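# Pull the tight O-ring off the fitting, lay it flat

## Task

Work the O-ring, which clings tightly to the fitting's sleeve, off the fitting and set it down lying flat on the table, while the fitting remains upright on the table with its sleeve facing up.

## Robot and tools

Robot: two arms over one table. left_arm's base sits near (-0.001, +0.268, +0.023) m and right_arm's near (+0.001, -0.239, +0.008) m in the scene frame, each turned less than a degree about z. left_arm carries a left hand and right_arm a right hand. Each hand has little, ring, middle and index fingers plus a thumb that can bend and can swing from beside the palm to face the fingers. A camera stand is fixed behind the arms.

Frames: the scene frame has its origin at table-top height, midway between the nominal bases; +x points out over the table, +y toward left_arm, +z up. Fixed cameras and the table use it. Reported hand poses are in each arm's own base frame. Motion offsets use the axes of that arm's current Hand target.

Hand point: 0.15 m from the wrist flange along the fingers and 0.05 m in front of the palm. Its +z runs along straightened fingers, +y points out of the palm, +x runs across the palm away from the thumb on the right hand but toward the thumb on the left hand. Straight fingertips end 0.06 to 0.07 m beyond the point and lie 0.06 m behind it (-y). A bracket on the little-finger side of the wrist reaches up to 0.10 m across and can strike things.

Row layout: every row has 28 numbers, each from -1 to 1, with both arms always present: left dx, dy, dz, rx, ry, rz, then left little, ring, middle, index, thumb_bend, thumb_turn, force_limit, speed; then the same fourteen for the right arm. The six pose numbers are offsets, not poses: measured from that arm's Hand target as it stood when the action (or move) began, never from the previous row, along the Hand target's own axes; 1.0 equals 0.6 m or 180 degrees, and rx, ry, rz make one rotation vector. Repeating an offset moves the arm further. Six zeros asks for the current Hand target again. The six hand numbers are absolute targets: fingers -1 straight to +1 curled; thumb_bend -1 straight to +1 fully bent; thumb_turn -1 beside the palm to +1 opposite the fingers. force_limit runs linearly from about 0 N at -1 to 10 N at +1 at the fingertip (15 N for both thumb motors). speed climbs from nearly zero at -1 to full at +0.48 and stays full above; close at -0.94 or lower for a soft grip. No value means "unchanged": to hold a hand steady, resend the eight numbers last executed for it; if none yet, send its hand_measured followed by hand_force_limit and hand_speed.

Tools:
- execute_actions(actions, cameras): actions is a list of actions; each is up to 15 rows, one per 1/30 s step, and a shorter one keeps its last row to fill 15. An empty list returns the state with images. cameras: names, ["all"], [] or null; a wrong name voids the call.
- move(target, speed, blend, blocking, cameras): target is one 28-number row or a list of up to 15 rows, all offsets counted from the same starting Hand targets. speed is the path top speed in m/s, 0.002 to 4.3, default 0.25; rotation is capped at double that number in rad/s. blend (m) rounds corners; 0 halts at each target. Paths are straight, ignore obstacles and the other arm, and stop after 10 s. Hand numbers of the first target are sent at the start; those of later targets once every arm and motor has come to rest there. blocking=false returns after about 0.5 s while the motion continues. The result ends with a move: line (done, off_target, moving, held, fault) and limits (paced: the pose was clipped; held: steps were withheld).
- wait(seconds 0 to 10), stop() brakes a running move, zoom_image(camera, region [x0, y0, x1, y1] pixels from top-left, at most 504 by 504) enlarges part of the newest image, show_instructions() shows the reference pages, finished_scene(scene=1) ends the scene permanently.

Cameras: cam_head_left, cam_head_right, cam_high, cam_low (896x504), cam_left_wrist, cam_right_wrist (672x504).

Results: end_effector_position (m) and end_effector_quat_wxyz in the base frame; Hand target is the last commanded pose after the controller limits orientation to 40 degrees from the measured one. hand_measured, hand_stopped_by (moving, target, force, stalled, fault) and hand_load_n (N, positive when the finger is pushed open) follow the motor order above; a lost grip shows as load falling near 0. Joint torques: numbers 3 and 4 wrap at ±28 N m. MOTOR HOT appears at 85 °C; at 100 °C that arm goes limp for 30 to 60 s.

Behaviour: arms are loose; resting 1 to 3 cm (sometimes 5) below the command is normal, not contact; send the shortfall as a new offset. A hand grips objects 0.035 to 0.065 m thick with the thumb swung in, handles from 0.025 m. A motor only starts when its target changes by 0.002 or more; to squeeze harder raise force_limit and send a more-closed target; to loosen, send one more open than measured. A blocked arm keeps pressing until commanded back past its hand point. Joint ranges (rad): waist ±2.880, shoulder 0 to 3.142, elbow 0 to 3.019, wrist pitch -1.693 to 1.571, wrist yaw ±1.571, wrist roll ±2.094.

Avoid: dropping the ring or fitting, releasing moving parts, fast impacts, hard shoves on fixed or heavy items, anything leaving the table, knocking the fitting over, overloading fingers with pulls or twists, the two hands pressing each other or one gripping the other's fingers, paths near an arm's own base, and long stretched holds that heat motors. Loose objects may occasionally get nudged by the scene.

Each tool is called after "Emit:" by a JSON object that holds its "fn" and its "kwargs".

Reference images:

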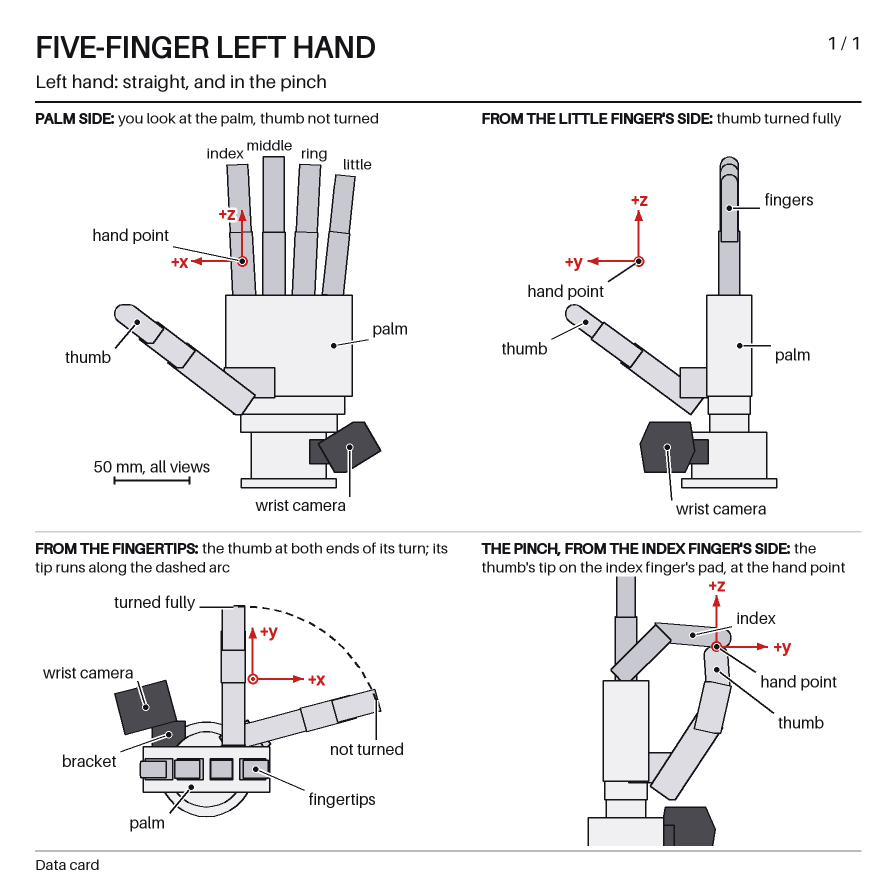

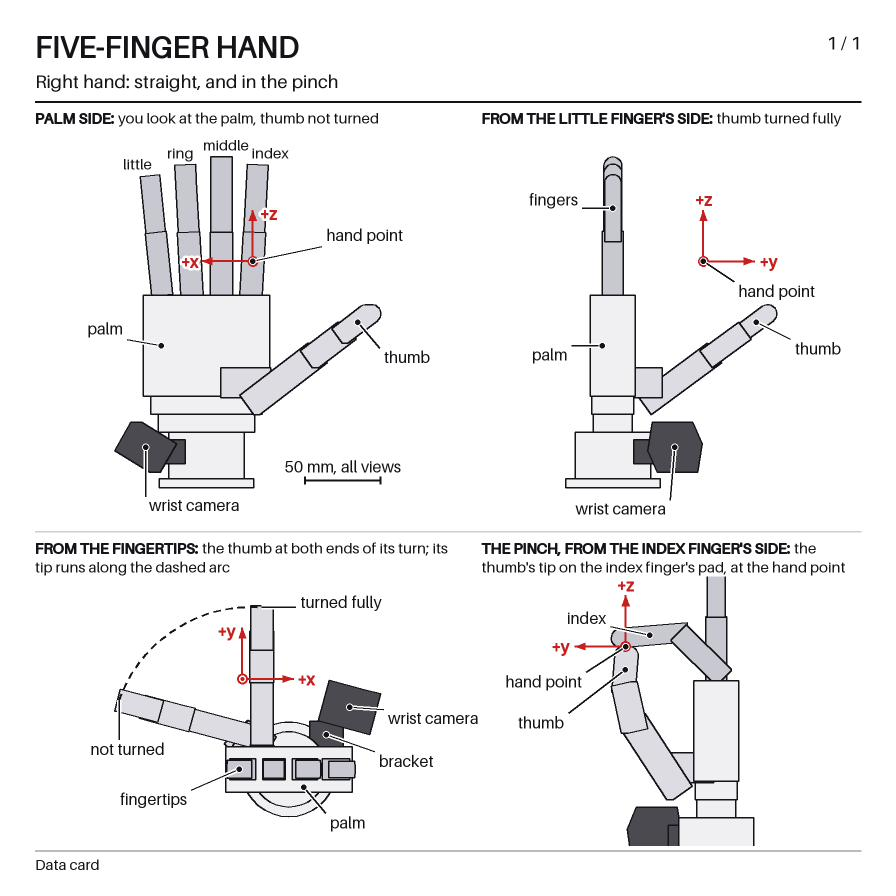

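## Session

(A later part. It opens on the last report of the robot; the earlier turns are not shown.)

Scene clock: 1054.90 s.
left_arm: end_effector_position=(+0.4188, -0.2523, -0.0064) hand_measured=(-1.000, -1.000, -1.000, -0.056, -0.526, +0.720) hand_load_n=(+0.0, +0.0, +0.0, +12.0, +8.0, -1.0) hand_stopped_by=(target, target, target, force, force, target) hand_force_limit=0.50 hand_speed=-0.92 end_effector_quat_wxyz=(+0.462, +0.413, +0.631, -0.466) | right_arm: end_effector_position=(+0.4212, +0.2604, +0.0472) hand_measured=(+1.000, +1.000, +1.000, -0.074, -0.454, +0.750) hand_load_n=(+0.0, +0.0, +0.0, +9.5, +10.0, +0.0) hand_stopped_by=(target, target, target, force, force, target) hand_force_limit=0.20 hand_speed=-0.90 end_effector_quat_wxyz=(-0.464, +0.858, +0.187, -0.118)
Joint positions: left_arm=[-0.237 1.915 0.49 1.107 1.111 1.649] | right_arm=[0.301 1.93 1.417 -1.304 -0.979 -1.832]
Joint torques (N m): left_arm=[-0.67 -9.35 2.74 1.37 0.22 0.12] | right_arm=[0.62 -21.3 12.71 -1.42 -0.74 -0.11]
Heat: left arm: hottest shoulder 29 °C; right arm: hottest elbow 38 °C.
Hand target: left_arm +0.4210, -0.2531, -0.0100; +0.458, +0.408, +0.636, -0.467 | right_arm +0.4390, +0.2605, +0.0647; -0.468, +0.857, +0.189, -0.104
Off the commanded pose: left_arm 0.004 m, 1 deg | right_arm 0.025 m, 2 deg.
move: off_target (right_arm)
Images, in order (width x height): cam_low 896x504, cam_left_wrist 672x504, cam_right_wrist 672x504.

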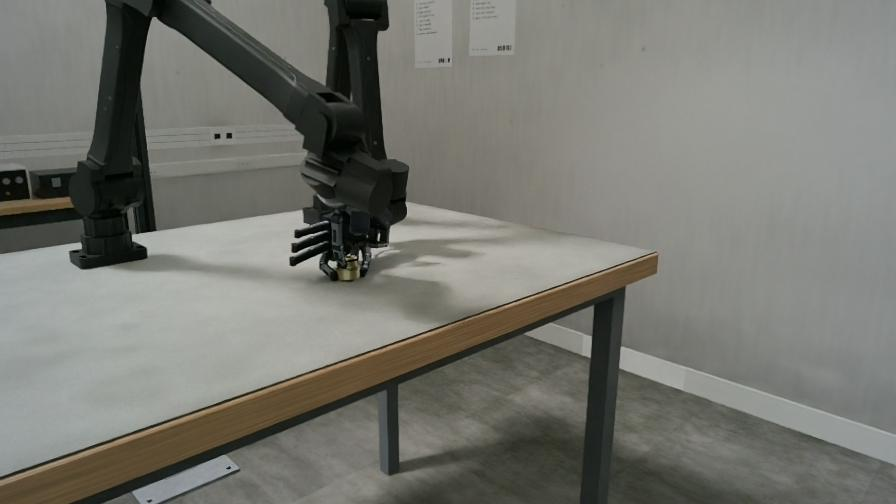

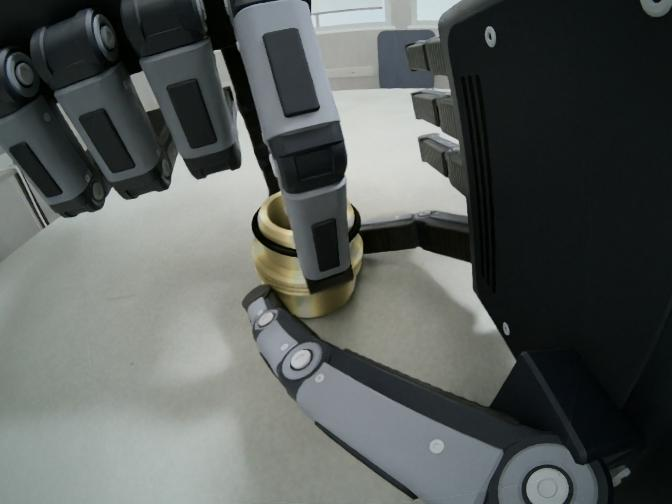

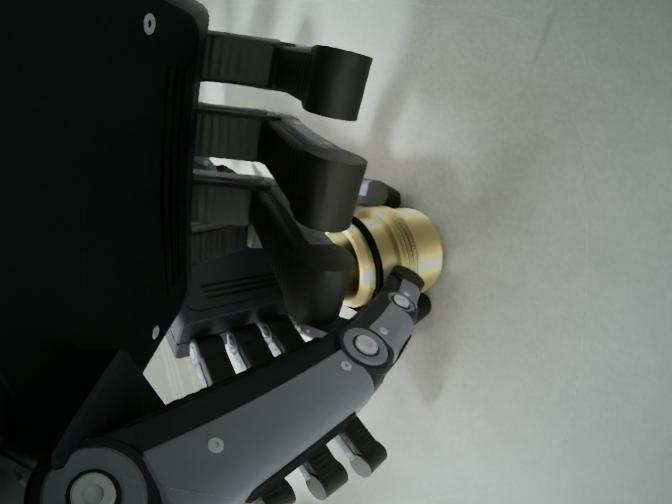

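Emit:
{"fn": "execute_actions", "kwargs": {"actions": [[[0,0,0,0,0,0,-1,-1,-1,0.21,-0.21,0.72,0.5,-0.92,-0.0045,0.008,0.006,0,0,0,1,1,1,-0.2,-0.62,0.75,-0.6,-0.85]],[[0,0,0,0,0,0,-1,-1,-1,0.21,-0.21,0.72,0.5,-0.92,0,0,0,0,0,0,1,1,1,-0.2,-0.62,0.75,-0.6,-0.85]],[[0,0,0,0,0,0,-1,-1,-1,0.21,-0.21,0.72,0.5,-0.92,0,0,0,0,0,0,1,1,1,-0.2,-0.62,0.75,-0.6,-0.85]]]}}

Scene clock: 1060.33 s.
left_arm: end_effector_position=(+0.4191, -0.2519, -0.0071) hand_measured=(-1.000, -1.000, -1.000, -0.056, -0.526, +0.720) hand_load_n=(+0.0, +0.5, +0.0, +12.0, +9.0, -0.5) hand_stopped_by=(target, target, target, force, force, target) hand_force_limit=0.50 hand_speed=-0.92 end_effector_quat_wxyz=(+0.461, +0.409, +0.634, -0.466) | right_arm: end_effector_position=(+0.4232, +0.2572, +0.0472) hand_measured=(+1.000, +1.000, +1.000, -0.200, -0.620, +0.750) hand_load_n=(+0.0, +0.0, +0.0, -0.5, +0.0, +0.0) hand_stopped_by=(target, target, target, target, target, target) hand_force_limit=-0.60 hand_speed=-0.85 end_effector_quat_wxyz=(-0.465, +0.858, +0.184, -0.116)
Joint positions: left_arm=[-0.237 1.915 0.49 1.107 1.107 1.64] | right_arm=[0.293 1.93 1.417 -1.304 -0.979 -1.832]
Joint torques (N m): left_arm=[-0.62 -9.47 2.76 1.36 0.22 0.13] | right_arm=[0.62 -21.19 11.4 -0.79 -0.75 -0.11]
Heat: left arm: hottest shoulder 29 °C; right arm: hottest elbow 39 °C.
Hand target: left_arm +0.4210, -0.2531, -0.0100; +0.458, +0.408, +0.636, -0.467 | right_arm +0.4364, +0.2598, +0.0587; -0.468, +0.857, +0.189, -0.104
Off the commanded pose: left_arm 0.004 m, 0 deg | right_arm 0.018 m, 2 deg.
Step readings (end_effector_position of left_arm | right_arm):
0: (+0.4188, -0.2523, -0.0064) | (+0.4212, +0.2604, +0.0472)
1: (+0.4188, -0.2523, -0.0064) | (+0.4212, +0.2604, +0.0472)
2: (+0.4188, -0.2523, -0.0064) | (+0.4212, +0.2604, +0.0472)
4: (+0.4188, -0.2523, -0.0064) | (+0.4216, +0.2598, +0.0472)
8: (+0.4191, -0.2519, -0.0071) | (+0.4232, +0.2572, +0.0472)
15: (+0.4191, -0.2519, -0.0071) | (+0.4232, +0.2572, +0.0472)
16: (+0.4191, -0.2519, -0.0071) | (+0.4232, +0.2572, +0.0472)
17: (+0.4191, -0.2519, -0.0071) | (+0.4232, +0.2572, +0.0472)
19: (+0.4191, -0.2519, -0.0071) | (+0.4232, +0.2572, +0.0472)
23: (+0.4191, -0.2519, -0.0071) | (+0.4232, +0.2572, +0.0472)
30: (+0.4191, -0.2519, -0.0071) | (+0.4232, +0.2572, +0.0472)
31: (+0.4191, -0.2519, -0.0071) | (+0.4232, +0.2572, +0.0472)
32: (+0.4191, -0.2519, -0.0071) | (+0.4232, +0.2572, +0.0472)
34: (+0.4191, -0.2519, -0.0071) | (+0.4232, +0.2572, +0.0472)
38: (+0.4191, -0.2519, -0.0071) | (+0.4232, +0.2572, +0.0472)
45: (+0.4191, -0.2519, -0.0071) | (+0.4232, +0.2572, +0.0472)

Emit:
{"fn": "move", "kwargs": {"target": [0,0,0,0,0,0,-1,-1,-1,0.21,-0.21,0.72,0.5,-0.92,0.01057,-0.01164,-0.0137,0,0,0,1,1,1,-0.2,-0.62,0.75,-0.6,-0.85], "speed": 0.05}}

Scene clock: 1063.23 s.
left_arm: end_effector_position=(+0.4191, -0.2519, -0.0071) hand_measured=(-1.000, -1.000, -1.000, -0.056, -0.526, +0.720) hand_load_n=(+0.0, +0.0, +0.0, +12.0, +9.0, -0.5) hand_stopped_by=(target, target, target, force, force, target) hand_force_limit=0.50 hand_speed=-0.92 end_effector_quat_wxyz=(+0.461, +0.409, +0.634, -0.466) | right_arm: end_effector_position=(+0.4264, +0.2581, +0.0570) hand_measured=(+1.000, +1.000, +1.000, -0.200, -0.620, +0.750) hand_load_n=(+0.0, +0.0, +0.0, +0.0, +0.0, +0.0) hand_stopped_by=(target, target, target, target, target, target) hand_force_limit=-0.60 hand_speed=-0.85 end_effector_quat_wxyz=(-0.464, +0.858, +0.182, -0.119)
Joint positions: left_arm=[-0.237 1.915 0.49 1.107 1.107 1.64] | right_arm=[0.293 1.93 1.444 -1.339 -0.979 -1.832]
Joint torques (N m): left_arm=[-0.62 -9.41 2.74 1.4 0.22 0.12] | right_arm=[0.32 -21.01 12.34 -0.91 -0.71 -0.17]
Heat: left arm: hottest shoulder 29 °C; right arm: hottest elbow 39 °C.
Hand target: left_arm +0.4210, -0.2531, -0.0100; +0.458, +0.408, +0.636, -0.467 | right_arm +0.4434, +0.2596, +0.0691; -0.468, +0.857, +0.189, -0.104
Off the commanded pose: left_arm 0.004 m, 0 deg | right_arm 0.021 m, 2 deg.
move: off_target (right_arm)

Emit:
{"fn": "move", "kwargs": {"target": [0,0,0,0,0,0,-1,-1,-1,0.21,-0.21,0.72,0.5,-0.92,-0.02419,0.03352,0.0297,0,0,0,1,1,1,-0.2,-0.62,0.75,-0.6,-0.85], "speed": 0.03}}

Emit:
{"fn": "execute_actions", "kwargs": {"actions": [[[0,0,0,0,0,0,-1,-1,-1,0.21,-0.21,0.72,0.5,-0.92,0,0,0,0,0,0,1,1,1,0.1,-0.3,0.75,-0.7,-0.88]],[[0,0,0,0,0,0,-1,-1,-1,0.21,-0.21,0.72,0.5,-0.92,0,0,0,0,0,0,1,1,1,0.1,-0.3,0.75,-0.7,-0.88]]], "cameras": ["cam_low","cam_left_wrist","cam_right_wrist"]}}

Emit:
{"fn": "zoom_image", "kwargs": {"camera": "cam_left_wrist", "region": [240, 190, 380, 330]}}

Emit:
{"fn": "zoom_image", "kwargs": {"camera": "cam_right_wrist", "region": [310, 180, 470, 340]}}

Scene clock: 1067.83 s.
left_arm: end_effector_position=(+0.4191, -0.2519, -0.0071) hand_measured=(-1.000, -1.000, -1.000, -0.056, -0.526, +0.720) hand_load_n=(+0.0, +0.0, +0.0, +12.0, +8.5, -0.5) hand_stopped_by=(target, target, target, force, force, target) hand_force_limit=0.50 hand_speed=-0.92 end_effector_quat_wxyz=(+0.461, +0.409, +0.634, -0.466) | right_arm: end_effector_position=(+0.4255, +0.2579, +0.0434) hand_measured=(+1.000, +1.000, +1.000, -0.200, -0.620, +0.750) hand_load_n=(+0.0, +0.0, +0.0, +0.0, +0.0, +0.0) hand_stopped_by=(target, target, target, target, target, target) hand_force_limit=-0.60 hand_speed=-0.85 end_effector_quat_wxyz=(-0.465, +0.858, +0.188, -0.109)
Joint positions: left_arm=[-0.237 1.915 0.49 1.107 1.107 1.64] | right_arm=[0.293 1.93 1.409 -1.28 -0.979 -1.832]
Joint torques (N m): left_arm=[-0.56 -9.41 2.76 1.37 0.22 0.13] | right_arm=[0.67 -21.01 7.92 0.16 -0.76 -0.13]
Heat: left arm: hottest shoulder 29 °C; right arm: hottest elbow 39 °C.
Hand target: left_arm +0.4210, -0.2531, -0.0100; +0.458, +0.408, +0.636, -0.467 | right_arm +0.4285, +0.2572, +0.0425; -0.468, +0.857, +0.189, -0.104
Off the commanded pose: left_arm 0.004 m, 0 deg | right_arm 0.003 m, 1 deg.
move: done

Scene clock: 1069.13 s.
left_arm: end_effector_position=(+0.4194, -0.2517, -0.0071) hand_measured=(-1.000, -1.000, -1.000, -0.056, -0.526, +0.720) hand_load_n=(+0.0, +0.0, +0.0, +12.0, +8.5, +0.0) hand_stopped_by=(target, target, target, force, force, target) hand_force_limit=0.50 hand_speed=-0.92 end_effector_quat_wxyz=(+0.461, +0.409, +0.635, -0.466) | right_arm: end_effector_position=(+0.4234, +0.2614, +0.0437) hand_measured=(+1.000, +1.000, +1.000, -0.068, -0.490, +0.750) hand_load_n=(+0.0, +0.0, +0.5, +2.5, +2.5, +0.5) hand_stopped_by=(target, target, target, force, force, target) hand_force_limit=-0.70 hand_speed=-0.88 end_effector_quat_wxyz=(-0.465, +0.858, +0.189, -0.111)
Joint positions: left_arm=[-0.237 1.915 0.49 1.107 1.105 1.64] | right_arm=[0.301 1.93 1.409 -1.278 -0.98 -1.825]
Joint torques (N m): left_arm=[-0.62 -9.41 2.73 1.4 0.22 0.13] | right_arm=[0.73 -21.01 7.92 0.1 -0.65 -0.13]
Heat: left arm: hottest shoulder 29 °C; right arm: hottest elbow 39 °C.
Hand target: left_arm +0.4210, -0.2531, -0.0100; +0.458, +0.408, +0.636, -0.467 | right_arm +0.4285, +0.2572, +0.0425; -0.468, +0.857, +0.189, -0.104
Off the commanded pose: left_arm 0.004 m, 0 deg | right_arm 0.007 m, 1 deg.
Step readings (end_effector_position of left_arm | right_arm):
0: (+0.4191, -0.2519, -0.0071) | (+0.4255, +0.2579, +0.0434)
1: (+0.4191, -0.2519, -0.0071) | (+0.4255, +0.2579, +0.0434)
2: (+0.4191, -0.2519, -0.0071) | (+0.4255, +0.2579, +0.0434)
4: (+0.4191, -0.2519, -0.0071) | (+0.4255, +0.2579, +0.0434)
8: (+0.4191, -0.2519, -0.0071) | (+0.4254, +0.2578, +0.0435)
15: (+0.4192, -0.2517, -0.0078) | (+0.4233, +0.2616, +0.0439)
16: (+0.4194, -0.2517, -0.0071) | (+0.4233, +0.2616, +0.0439)
17: (+0.4192, -0.2517, -0.0078) | (+0.4233, +0.2616, +0.0439)
19: (+0.4192, -0.2517, -0.0078) | (+0.4233, +0.2616, +0.0439)
23: (+0.4192, -0.2517, -0.0078) | (+0.4233, +0.2616, +0.0439)
30: (+0.4194, -0.2517, -0.0071) | (+0.4234, +0.2614, +0.0437)
Images, in order (width x height): cam_low 896x504, cam_left_wrist 672x504, cam_right_wrist 672x504.

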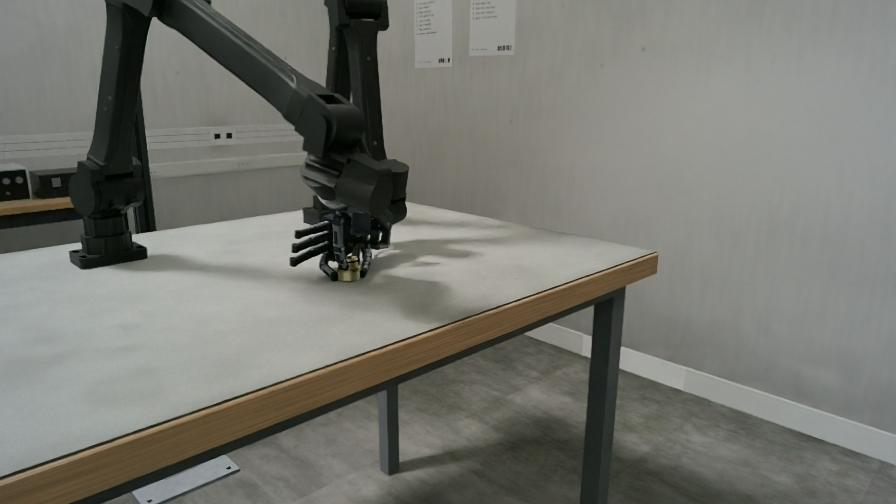

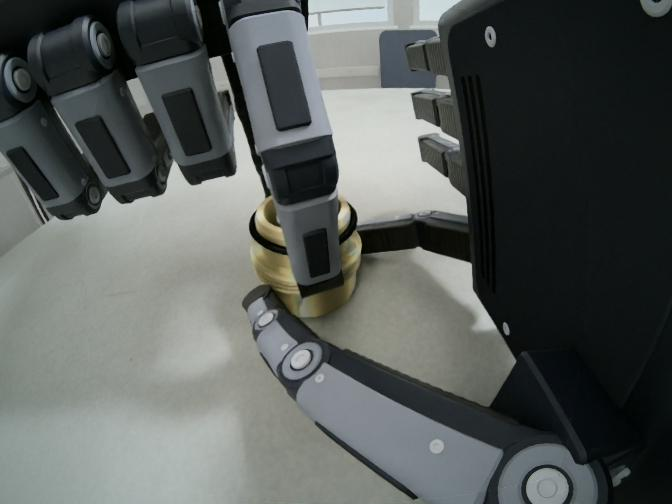

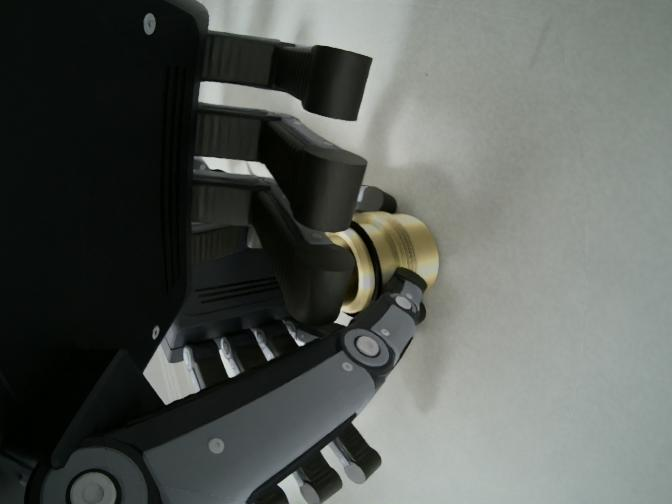

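Scaled by 3.600 from the camera's 672x504 image, which has a finer 960x720 frame.

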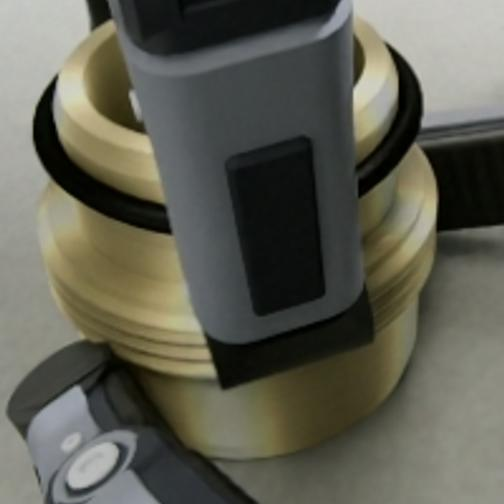

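Scaled by 3.150 from the camera's 672x504 image, which has a finer 960x720 frame.

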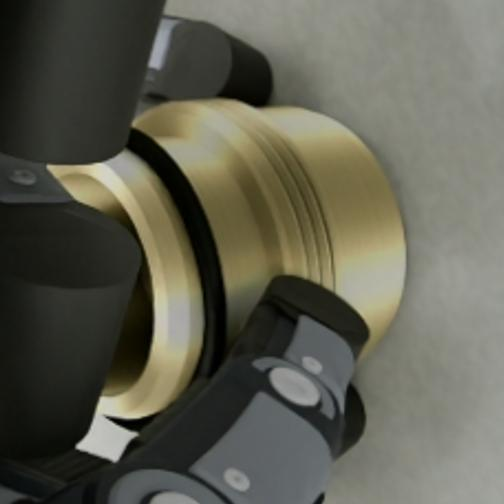

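Emit:
{"fn": "execute_actions", "kwargs": {"actions": [[[0,0,0,0,0,0,-1,-1,-1,0.21,-0.21,0.72,0.5,-0.92,0,0,0,0,0,0,1,1,1,-0.2,-0.62,0.75,-0.6,-0.7]]]}}

Emit:
{"fn": "move", "kwargs": {"target": [0,0,0,0,0,0,-1,-1,-1,0.21,-0.21,0.72,0.5,-0.92,0.0227,-0.0320,-0.0290,0,0,0,1,1,1,-0.2,-0.62,0.75,-0.6,-0.7], "speed": 0.05}}

Scene clock: 1072.47 s.
left_arm: end_effector_position=(+0.4194, -0.2517, -0.0071) hand_measured=(-1.000, -1.000, -1.000, -0.056, -0.526, +0.720) hand_load_n=(+0.0, +0.0, +0.0, +11.5, +9.0, -0.5) hand_stopped_by=(target, target, target, force, force, target) hand_force_limit=0.50 hand_speed=-0.92 end_effector_quat_wxyz=(+0.461, +0.409, +0.635, -0.466) | right_arm: end_effector_position=(+0.4237, +0.2607, +0.0437) hand_measured=(+1.000, +1.000, +1.000, -0.200, -0.620, +0.750) hand_load_n=(+0.0, +0.0, +0.0, +0.0, +0.0, +0.0) hand_stopped_by=(target, target, target, target, target, target) hand_force_limit=-0.60 hand_speed=-0.70 end_effector_quat_wxyz=(-0.465, +0.858, +0.188, -0.111)
Joint positions: left_arm=[-0.237 1.915 0.49 1.107 1.105 1.64] | right_arm=[0.299 1.93 1.409 -1.278 -0.98 -1.824]
Joint torques (N m): left_arm=[-0.62 -9.35 2.76 1.37 0.22 0.13] | right_arm=[0.62 -20.95 7.92 0.1 -0.64 -0.12]
Heat: left arm: hottest shoulder 29 °C; right arm: hottest elbow 39 °C.
Hand target: left_arm +0.4210, -0.2531, -0.0100; +0.458, +0.408, +0.636, -0.467 | right_arm +0.4285, +0.2572, +0.0425; -0.468, +0.857, +0.189, -0.104
Off the commanded pose: left_arm 0.004 m, 0 deg | right_arm 0.006 m, 1 deg.
Step readings (end_effector_position of left_arm | right_arm):
0: (+0.4194, -0.2517, -0.0071) | (+0.4234, +0.2614, +0.0437)
1: (+0.4194, -0.2517, -0.0071) | (+0.4234, +0.2614, +0.0437)
2: (+0.4194, -0.2517, -0.0071) | (+0.4234, +0.2614, +0.0437)
4: (+0.4194, -0.2517, -0.0071) | (+0.4233, +0.2616, +0.0439)
8: (+0.4194, -0.2517, -0.0071) | (+0.4237, +0.2607, +0.0437)
15: (+0.4194, -0.2517, -0.0071) | (+0.4237, +0.2607, +0.0437)

Scene clock: 1074.03 s.
left_arm: end_effector_position=(+0.4194, -0.2517, -0.0071) hand_measured=(-1.000, -1.000, -1.000, -0.056, -0.526, +0.720) hand_load_n=(+0.0, +0.0, +0.0, +11.5, +9.0, +0.0) hand_stopped_by=(target, target, target, force, force, target) hand_force_limit=0.50 hand_speed=-0.92 end_effector_quat_wxyz=(+0.461, +0.409, +0.635, -0.466) | right_arm: end_effector_position=(+0.4238, +0.2607, +0.0563) hand_measured=(+1.000, +1.000, +1.000, -0.200, -0.620, +0.750) hand_load_n=(+0.0, +0.0, +0.5, +0.0, +0.0, +0.0) hand_stopped_by=(target, target, target, target, target, target) hand_force_limit=-0.60 hand_speed=-0.70 end_effector_quat_wxyz=(-0.464, +0.858, +0.181, -0.123)
Joint positions: left_arm=[-0.237 1.915 0.49 1.107 1.105 1.64] | right_arm=[0.299 1.93 1.441 -1.336 -0.98 -1.824]
Joint torques (N m): left_arm=[-0.67 -9.35 2.73 1.39 0.22 0.12] | right_arm=[0.26 -21.07 12.26 -0.9 -0.59 -0.18]
Heat: left arm: hottest shoulder 29 °C; right arm: hottest elbow 39 °C.
Hand target: left_arm +0.4210, -0.2531, -0.0100; +0.458, +0.408, +0.636, -0.467 | right_arm +0.4427, +0.2591, +0.0681; -0.468, +0.857, +0.189, -0.104
Off the commanded pose: left_arm 0.004 m, 0 deg | right_arm 0.022 m, 2 deg.
move: off_target (right_arm)

Emit:
{"fn": "move", "kwargs": {"target": [0,0,0,0,0,0,-1,-1,-1,0.21,-0.21,0.72,0.5,-0.92,-0.01809,0.01857,0.02063,0,0,0,1,1,1,-0.2,-0.62,0.75,-0.6,-0.7], "speed": 0.03}}

Scene clock: 1076.90 s.
left_arm: end_effector_position=(+0.4194, -0.2517, -0.0071) hand_measured=(-1.000, -1.000, -1.000, -0.056, -0.526, +0.720) hand_load_n=(+0.0, +0.0, +0.0, +12.0, +8.5, +0.0) hand_stopped_by=(target, target, target, force, force, target) hand_force_limit=0.50 hand_speed=-0.92 end_effector_quat_wxyz=(+0.461, +0.409, +0.635, -0.466) | right_arm: end_effector_position=(+0.4257, +0.2613, +0.0503) hand_measured=(+1.000, +1.000, +1.000, -0.200, -0.620, +0.750) hand_load_n=(+0.0, +0.0, +0.0, +0.0, +0.0, +0.0) hand_stopped_by=(target, target, target, target, target, target) hand_force_limit=-0.60 hand_speed=-0.70 end_effector_quat_wxyz=(-0.465, +0.858, +0.186, -0.114)
Joint positions: left_arm=[-0.237 1.915 0.49 1.107 1.105 1.64] | right_arm=[0.299 1.93 1.427 -1.303 -0.98 -1.824]
Joint torques (N m): left_arm=[-0.67 -9.35 2.74 1.39 0.22 0.12] | right_arm=[0.67 -21.66 8.06 0.13 -0.65 -0.11]
Heat: left arm: hottest shoulder 29 °C; right arm: hottest elbow 39 °C.
Hand target: left_arm +0.4210, -0.2531, -0.0100; +0.458, +0.408, +0.636, -0.467 | right_arm +0.4310, +0.2585, +0.0520; -0.468, +0.857, +0.189, -0.104
Off the commanded pose: left_arm 0.004 m, 0 deg | right_arm 0.006 m, 1 deg.
move: done

Emit:
{"fn": "move", "kwargs": {"target": [0,0,0,0,0,0,-1,-1,-1,0.21,-0.21,0.72,0.5,-0.92,-0.00257,0.00504,0.00139,0,0,0,1,1,1,-0.2,-0.62,0.75,-0.6,-0.7], "speed": 0.03}}

Scene clock: 1079.43 s.
left_arm: end_effector_position=(+0.4194, -0.2517, -0.0071) hand_measured=(-1.000, -1.000, -1.000, -0.056, -0.526, +0.720) hand_load_n=(+0.0, +0.0, +0.0, +12.0, +8.5, -0.5) hand_stopped_by=(target, target, target, force, force, target) hand_force_limit=0.50 hand_speed=-0.92 end_effector_quat_wxyz=(+0.461, +0.409, +0.635, -0.466) | right_arm: end_effector_position=(+0.4243, +0.2609, +0.0483) hand_measured=(+1.000, +1.000, +1.000, -0.200, -0.620, +0.750) hand_load_n=(+0.0, +0.0, +0.0, +0.0, +0.0, +0.0) hand_stopped_by=(target, target, target, target, target, target) hand_force_limit=-0.60 hand_speed=-0.70 end_effector_quat_wxyz=(-0.465, +0.858, +0.186, -0.115)
Joint positions: left_arm=[-0.237 1.915 0.49 1.107 1.105 1.64] | right_arm=[0.299 1.93 1.421 -1.298 -0.98 -1.824]
Joint torques (N m): left_arm=[-0.62 -9.41 2.76 1.39 0.22 0.13] | right_arm=[0.56 -21.54 7.98 0.13 -0.63 -0.14]
Heat: left arm: hottest shoulder 29 °C; right arm: hottest elbow 39 °C.
Hand target: left_arm +0.4210, -0.2531, -0.0100; +0.458, +0.408, +0.636, -0.467 | right_arm +0.4300, +0.2570, +0.0490; -0.468, +0.857, +0.189, -0.104
Off the commanded pose: left_arm 0.004 m, 0 deg | right_arm 0.007 m, 1 deg.
move: done

Emit:
{"fn": "execute_actions", "kwargs": {"actions": [[[0,0,0,0,0,0,-1,-1,-1,0.21,-0.21,0.72,0.5,-0.92,0,0,0,0,0,0,1,1,1,0.1,-0.3,0.75,-0.7,-0.88]],[[0,0,0,0,0,0,-1,-1,-1,0.21,-0.21,0.72,0.5,-0.92,0,0,0,0,0,0,1,1,1,0.1,-0.3,0.75,-0.7,-0.88]]], "cameras": ["cam_low","cam_left_wrist","cam_right_wrist"]}}

Emit:
{"fn": "zoom_image", "kwargs": {"camera": "cam_left_wrist", "region": [240, 190, 380, 330]}}

Emit:
{"fn": "zoom_image", "kwargs": {"camera": "cam_right_wrist", "region": [310, 180, 470, 340]}}

Scene clock: 1082.57 s.
left_arm: end_effector_position=(+0.4194, -0.2517, -0.0071) hand_measured=(-1.000, -1.000, -1.000, -0.056, -0.526, +0.720) hand_load_n=(+0.0, +0.0, +0.0, +12.0, +9.0, +0.5) hand_stopped_by=(target, target, target, force, force, target) hand_force_limit=0.50 hand_speed=-0.92 end_effector_quat_wxyz=(+0.461, +0.409, +0.635, -0.466) | right_arm: end_effector_position=(+0.4239, +0.2618, +0.0485) hand_measured=(+1.000, +1.000, +1.000, -0.080, -0.508, +0.750) hand_load_n=(+0.0, +0.0, +0.0, +3.0, +3.0, +0.5) hand_stopped_by=(target, target, target, force, force, target) hand_force_limit=-0.70 hand_speed=-0.88 end_effector_quat_wxyz=(-0.465, +0.858, +0.186, -0.115)
Joint positions: left_arm=[-0.237 1.915 0.49 1.107 1.105 1.64] | right_arm=[0.301 1.93 1.421 -1.298 -0.982 -1.824]
Joint torques (N m): left_arm=[-0.5 -9.35 2.76 1.42 0.22 0.12] | right_arm=[0.56 -21.48 8.01 0.13 -0.61 -0.14]
Heat: left arm: hottest shoulder 29 °C; right arm: hottest elbow 39 °C.
Hand target: left_arm +0.4210, -0.2531, -0.0100; +0.458, +0.408, +0.636, -0.467 | right_arm +0.4300, +0.2570, +0.0490; -0.468, +0.857, +0.189, -0.104
Off the commanded pose: left_arm 0.004 m, 0 deg | right_arm 0.008 m, 1 deg.
Step readings (end_effector_position of left_arm | right_arm):
0: (+0.4194, -0.2517, -0.0071) | (+0.4243, +0.2609, +0.0483)
1: (+0.4194, -0.2517, -0.0071) | (+0.4243, +0.2609, +0.0483)
2: (+0.4194, -0.2517, -0.0071) | (+0.4243, +0.2609, +0.0483)
4: (+0.4194, -0.2517, -0.0071) | (+0.4243, +0.2609, +0.0483)
8: (+0.4194, -0.2517, -0.0071) | (+0.4243, +0.2609, +0.0483)
15: (+0.4194, -0.2517, -0.0071) | (+0.4239, +0.2618, +0.0485)
16: (+0.4192, -0.2517, -0.0078) | (+0.4243, +0.2612, +0.0485)
17: (+0.4192, -0.2517, -0.0078) | (+0.4239, +0.2618, +0.0485)
19: (+0.4194, -0.2517, -0.0071) | (+0.4239, +0.2618, +0.0485)
23: (+0.4194, -0.2517, -0.0071) | (+0.4239, +0.2618, +0.0485)
30: (+0.4194, -0.2517, -0.0071) | (+0.4239, +0.2618, +0.0485)
Images, in order (width x height): cam_low 896x504, cam_left_wrist 672x504, cam_right_wrist 672x504.

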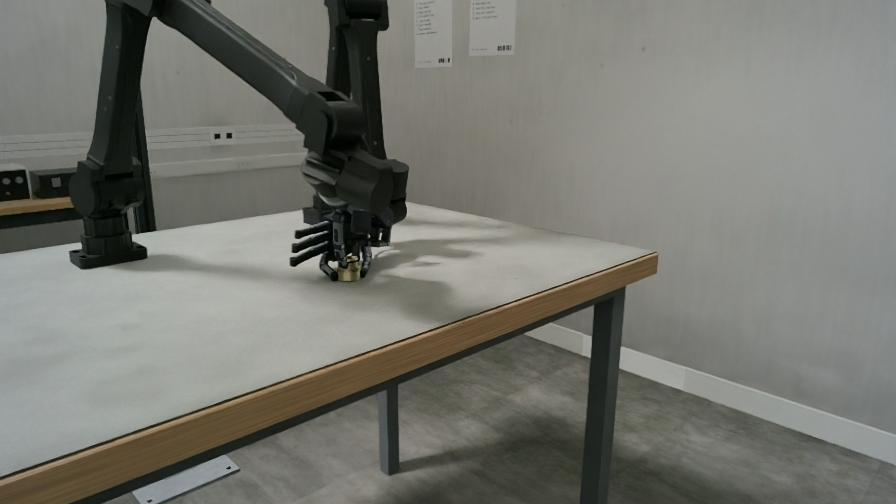

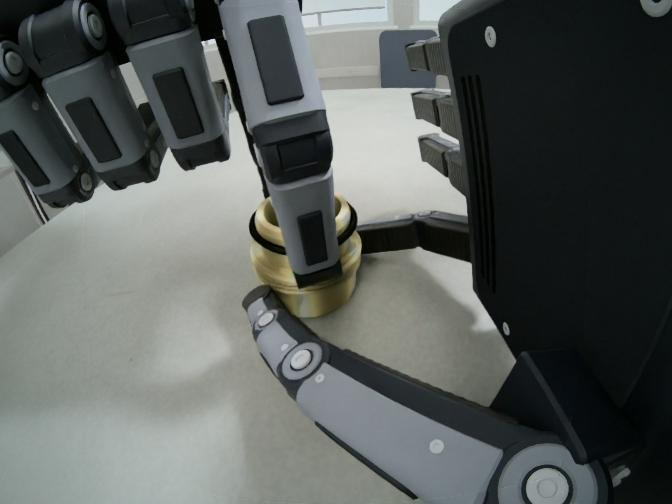

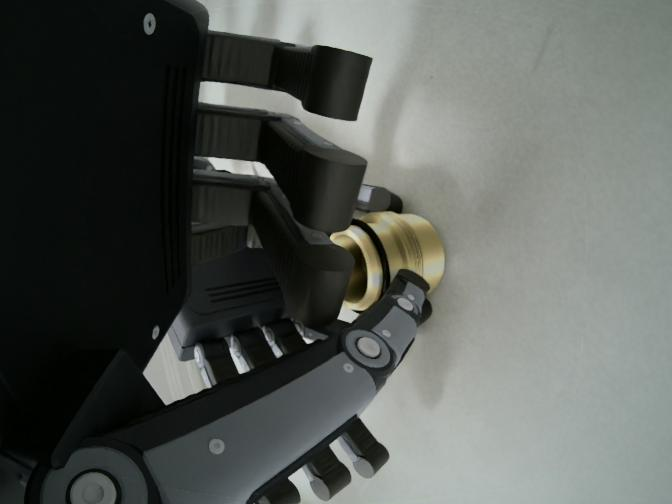

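Scaled by 3.600 from the camera's 672x504 image, which has a finer 960x720 frame.

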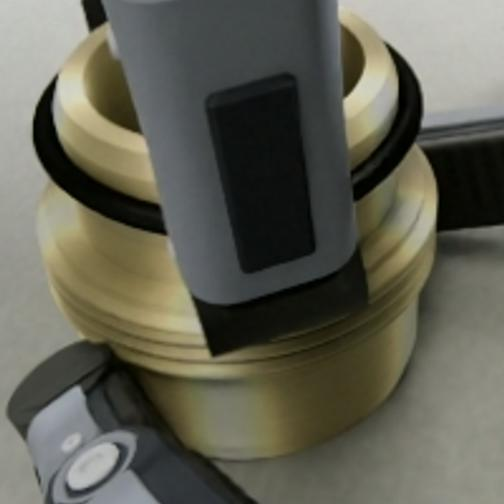

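Scaled by 3.150 from the camera's 672x504 image, which has a finer 960x720 frame.

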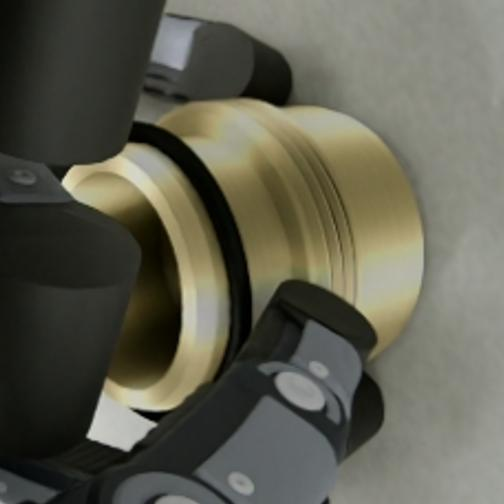

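Emit:
{"fn": "execute_actions", "kwargs": {"actions": [[[0,0,0,0,0,0,-1,-1,-1,0.21,-0.21,0.72,0.5,-0.92,0,0,0,0,0,0,1,1,1,0.2,-0.2,0.75,0.3,-0.9]],[[0,0,0,0,0,0,-1,-1,-1,0.21,-0.21,0.72,0.5,-0.92,0,0,0,0,0,0,1,1,1,0.2,-0.2,0.75,0.3,-0.9]]], "cameras": ["cam_low","cam_left_wrist","cam_right_wrist"]}}

Emit:
{"fn": "zoom_image", "kwargs": {"camera": "cam_left_wrist", "region": [240, 190, 380, 330]}}

Emit:
{"fn": "zoom_image", "kwargs": {"camera": "cam_right_wrist", "region": [310, 180, 470, 340]}}

Scene clock: 1086.77 s.
left_arm: end_effector_position=(+0.4194, -0.2517, -0.0071) hand_measured=(-1.000, -1.000, -1.000, -0.056, -0.526, +0.720) hand_load_n=(+0.0, +0.0, +0.0, +11.5, +9.0, +0.5) hand_stopped_by=(target, target, target, force, force, target) hand_force_limit=0.50 hand_speed=-0.92 end_effector_quat_wxyz=(+0.461, +0.409, +0.635, -0.466) | right_arm: end_effector_position=(+0.4239, +0.2618, +0.0485) hand_measured=(+1.000, +1.000, +1.000, -0.064, -0.482, +0.750) hand_load_n=(+0.0, +0.0, +0.0, +9.5, +9.5, +0.0) hand_stopped_by=(target, target, target, force, force, target) hand_force_limit=0.30 hand_speed=-0.90 end_effector_quat_wxyz=(-0.465, +0.858, +0.186, -0.115)
Joint positions: left_arm=[-0.237 1.915 0.49 1.107 1.105 1.64] | right_arm=[0.301 1.93 1.421 -1.298 -0.982 -1.824]
Joint torques (N m): left_arm=[-0.56 -9.35 2.74 1.4 0.22 0.13] | right_arm=[0.56 -21.48 7.97 0.16 -0.6 -0.14]
Heat: left arm: hottest shoulder 29 °C; right arm: hottest elbow 39 °C.
Hand target: left_arm +0.4210, -0.2531, -0.0100; +0.458, +0.408, +0.636, -0.467 | right_arm +0.4300, +0.2570, +0.0490; -0.468, +0.857, +0.189, -0.104
Off the commanded pose: left_arm 0.004 m, 0 deg | right_arm 0.008 m, 1 deg.
Step readings (end_effector_position of left_arm | right_arm):
0: (+0.4194, -0.2517, -0.0071) | (+0.4239, +0.2618, +0.0485)
1: (+0.4194, -0.2517, -0.0071) | (+0.4239, +0.2618, +0.0485)
2: (+0.4194, -0.2517, -0.0071) | (+0.4239, +0.2618, +0.0485)
4: (+0.4192, -0.2517, -0.0078) | (+0.4239, +0.2618, +0.0485)
8: (+0.4194, -0.2517, -0.0071) | (+0.4239, +0.2618, +0.0485)
15: (+0.4194, -0.2517, -0.0071) | (+0.4239, +0.2618, +0.0485)
16: (+0.4194, -0.2517, -0.0071) | (+0.4239, +0.2618, +0.0485)
17: (+0.4194, -0.2517, -0.0071) | (+0.4239, +0.2618, +0.0485)
19: (+0.4194, -0.2517, -0.0071) | (+0.4239, +0.2618, +0.0485)
23: (+0.4194, -0.2517, -0.0071) | (+0.4239, +0.2618, +0.0485)
30: (+0.4194, -0.2517, -0.0071) | (+0.4239, +0.2618, +0.0485)
Images, in order (width x height): cam_low 896x504, cam_left_wrist 672x504, cam_right_wrist 672x504.

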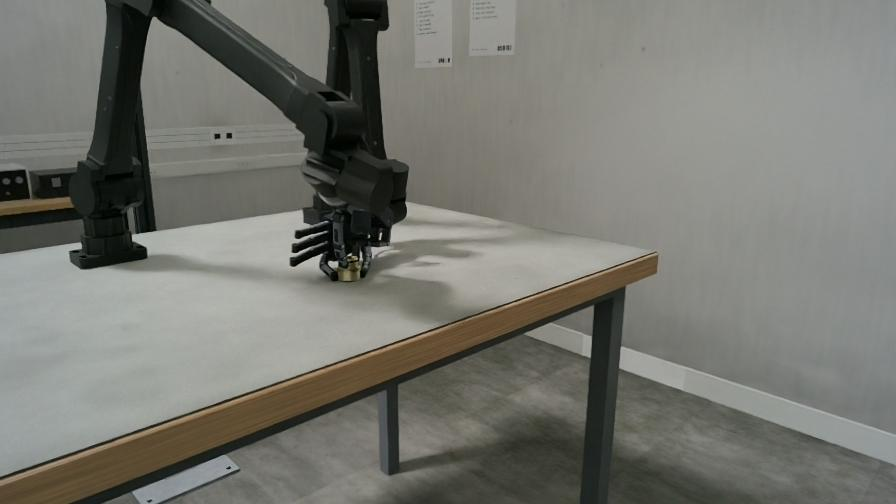

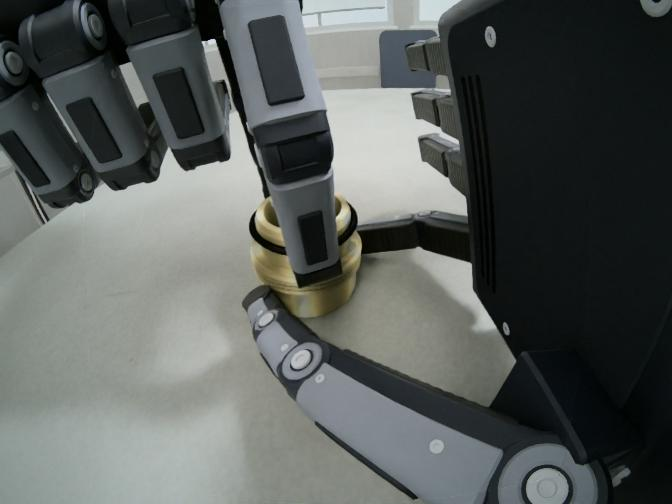

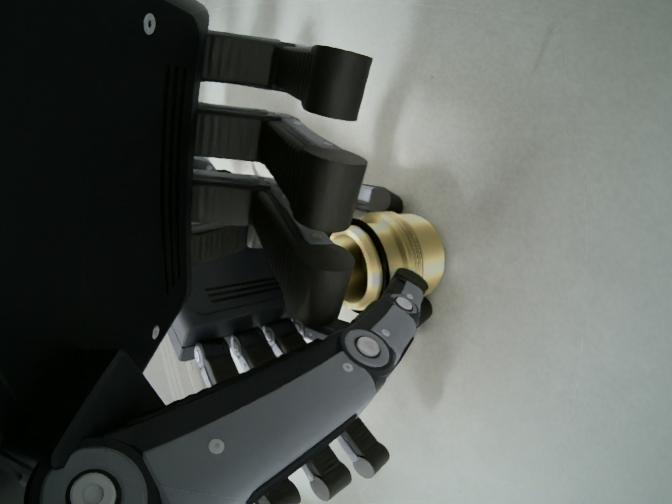

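Scaled by 3.600 from the camera's 672x504 image, which has a finer 960x720 frame.

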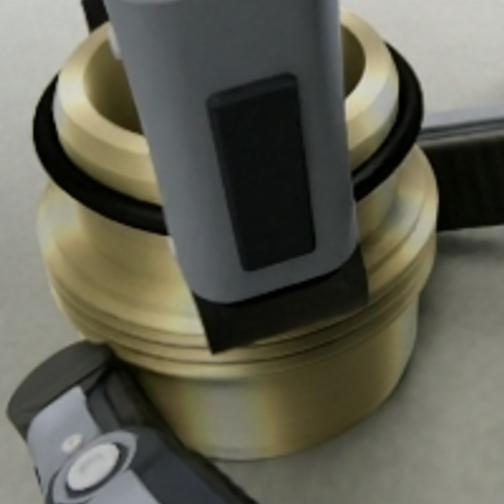

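Scaled by 3.150 from the camera's 672x504 image, which has a finer 960x720 frame.

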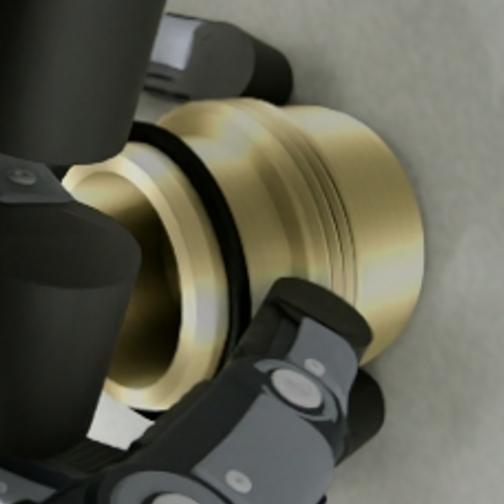

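Emit:
{"fn": "move", "kwargs": {"target": [0,0,0,0,0,0,-1,-1,-1,0.21,-0.21,0.72,0.5,-0.92,0.00745,-0.01411,-0.00883,0,0,0,1,1,1,0.2,-0.2,0.75,0.3,-0.9], "speed": 0.02}}

Scene clock: 1099.90 s.
left_arm: end_effector_position=(+0.4194, -0.2517, -0.0071) hand_measured=(-1.000, -1.000, -1.000, -0.056, -0.526, +0.720) hand_load_n=(+0.0, +0.0, +0.0, +12.0, +8.5, +0.0) hand_stopped_by=(target, target, target, force, force, target) hand_force_limit=0.50 hand_speed=-0.92 end_effector_quat_wxyz=(+0.461, +0.409, +0.635, -0.466) | right_arm: end_effector_position=(+0.4239, +0.2618, +0.0485) hand_measured=(+1.000, +1.000, +1.000, -0.064, -0.482, +0.750) hand_load_n=(+0.0, +0.0, +0.0, +9.5, +9.5, +0.0) hand_stopped_by=(target, target, target, force, force, target) hand_force_limit=0.30 hand_speed=-0.90 end_effector_quat_wxyz=(-0.465, +0.858, +0.186, -0.115)
Joint positions: left_arm=[-0.237 1.915 0.49 1.107 1.105 1.64] | right_arm=[0.301 1.93 1.421 -1.298 -0.982 -1.824]
Joint torques (N m): left_arm=[-0.5 -9.35 2.74 1.4 0.22 0.13] | right_arm=[0.62 -21.66 10.28 -0.87 -0.62 -0.11]
Heat: left arm: hottest shoulder 29 °C; right arm: hottest elbow 39 °C.
Hand target: left_arm +0.4210, -0.2531, -0.0100; +0.458, +0.408, +0.636, -0.467 | right_arm +0.4340, +0.2590, +0.0590; -0.468, +0.857, +0.189, -0.104
Off the commanded pose: left_arm 0.004 m, 0 deg | right_arm 0.015 m, 1 deg.
move: off_target (right_arm)

Emit:
{"fn": "move", "kwargs": {"target": [0,0,0,0,0,0,-1,-1,-1,0.21,-0.21,0.72,0.5,-0.92,0.0075,-0.0085,-0.0068,0,0,0,1,1,1,0.2,-0.2,0.75,0.3,-0.9], "speed": 0.02, "cameras": ["cam_low","cam_left_wrist","cam_right_wrist"]}}

Emit:
{"fn": "zoom_image", "kwargs": {"camera": "cam_left_wrist", "region": [240, 190, 380, 330]}}

Emit:
{"fn": "zoom_image", "kwargs": {"camera": "cam_right_wrist", "region": [310, 180, 470, 340]}}

Scene clock: 1103.33 s.
left_arm: end_effector_position=(+0.4191, -0.2519, -0.0071) hand_measured=(-1.000, -1.000, -1.000, -0.056, -0.526, +0.720) hand_load_n=(+0.0, +0.0, +0.0, +12.0, +8.5, -0.5) hand_stopped_by=(target, target, target, force, force, target) hand_force_limit=0.50 hand_speed=-0.92 end_effector_quat_wxyz=(+0.461, +0.409, +0.634, -0.466) | right_arm: end_effector_position=(+0.4238, +0.2610, +0.0510) hand_measured=(+1.000, +1.000, +1.000, -0.064, -0.482, +0.750) hand_load_n=(+0.5, +0.0, +0.0, +8.5, +9.0, +0.0) hand_stopped_by=(target, target, target, force, force, target) hand_force_limit=0.30 hand_speed=-0.90 end_effector_quat_wxyz=(-0.466, +0.857, +0.187, -0.117)
Joint positions: left_arm=[-0.237 1.915 0.49 1.107 1.107 1.64] | right_arm=[0.299 1.93 1.427 -1.313 -0.982 -1.832]
Joint torques (N m): left_arm=[-0.5 -9.35 2.76 1.39 0.22 0.12] | right_arm=[0.62 -21.66 11.78 -1.1 -0.61 -0.11]
Heat: left arm: hottest shoulder 29 °C; right arm: hottest elbow 39 °C.
Hand target: left_arm +0.4210, -0.2531, -0.0100; +0.458, +0.408, +0.636, -0.467 | right_arm +0.4384, +0.2603, +0.0655; -0.468, +0.857, +0.189, -0.104
Off the commanded pose: left_arm 0.004 m, 0 deg | right_arm 0.021 m, 2 deg.
move: off_target (right_arm)
Images, in order (width x height): cam_low 896x504, cam_left_wrist 672x504, cam_right_wrist 672x504.

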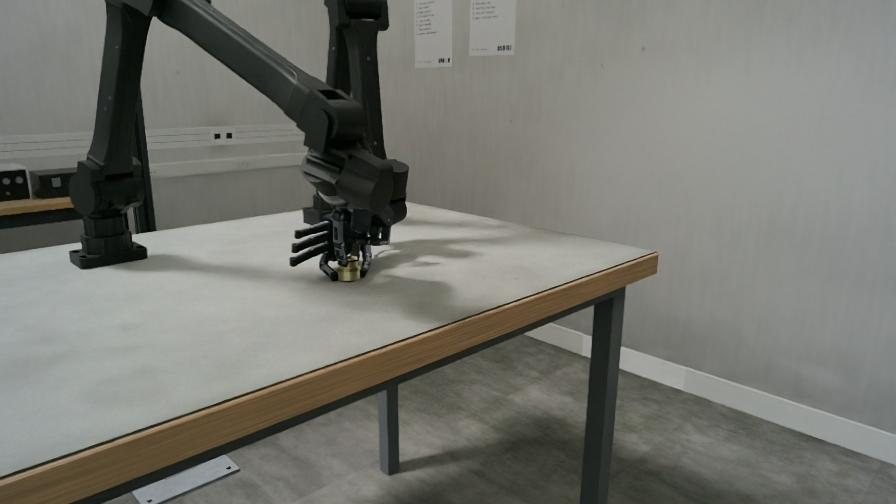

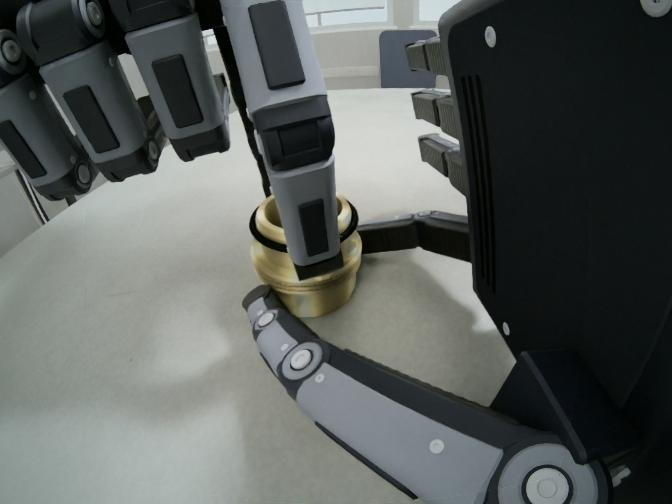

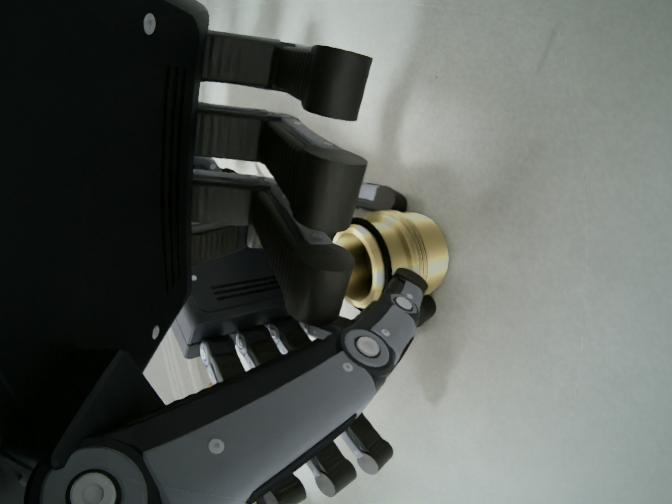

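Scaled by 3.600 from the camera's 672x504 image, which has a finer 960x720 frame.

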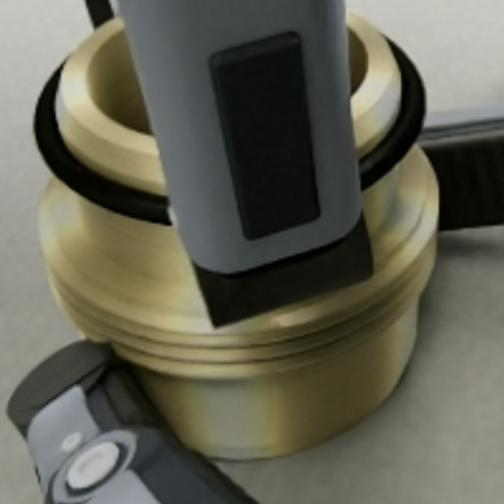

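Scaled by 3.150 from the camera's 672x504 image, which has a finer 960x720 frame.

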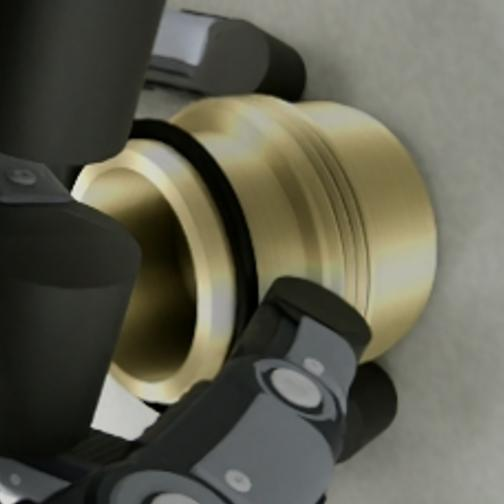

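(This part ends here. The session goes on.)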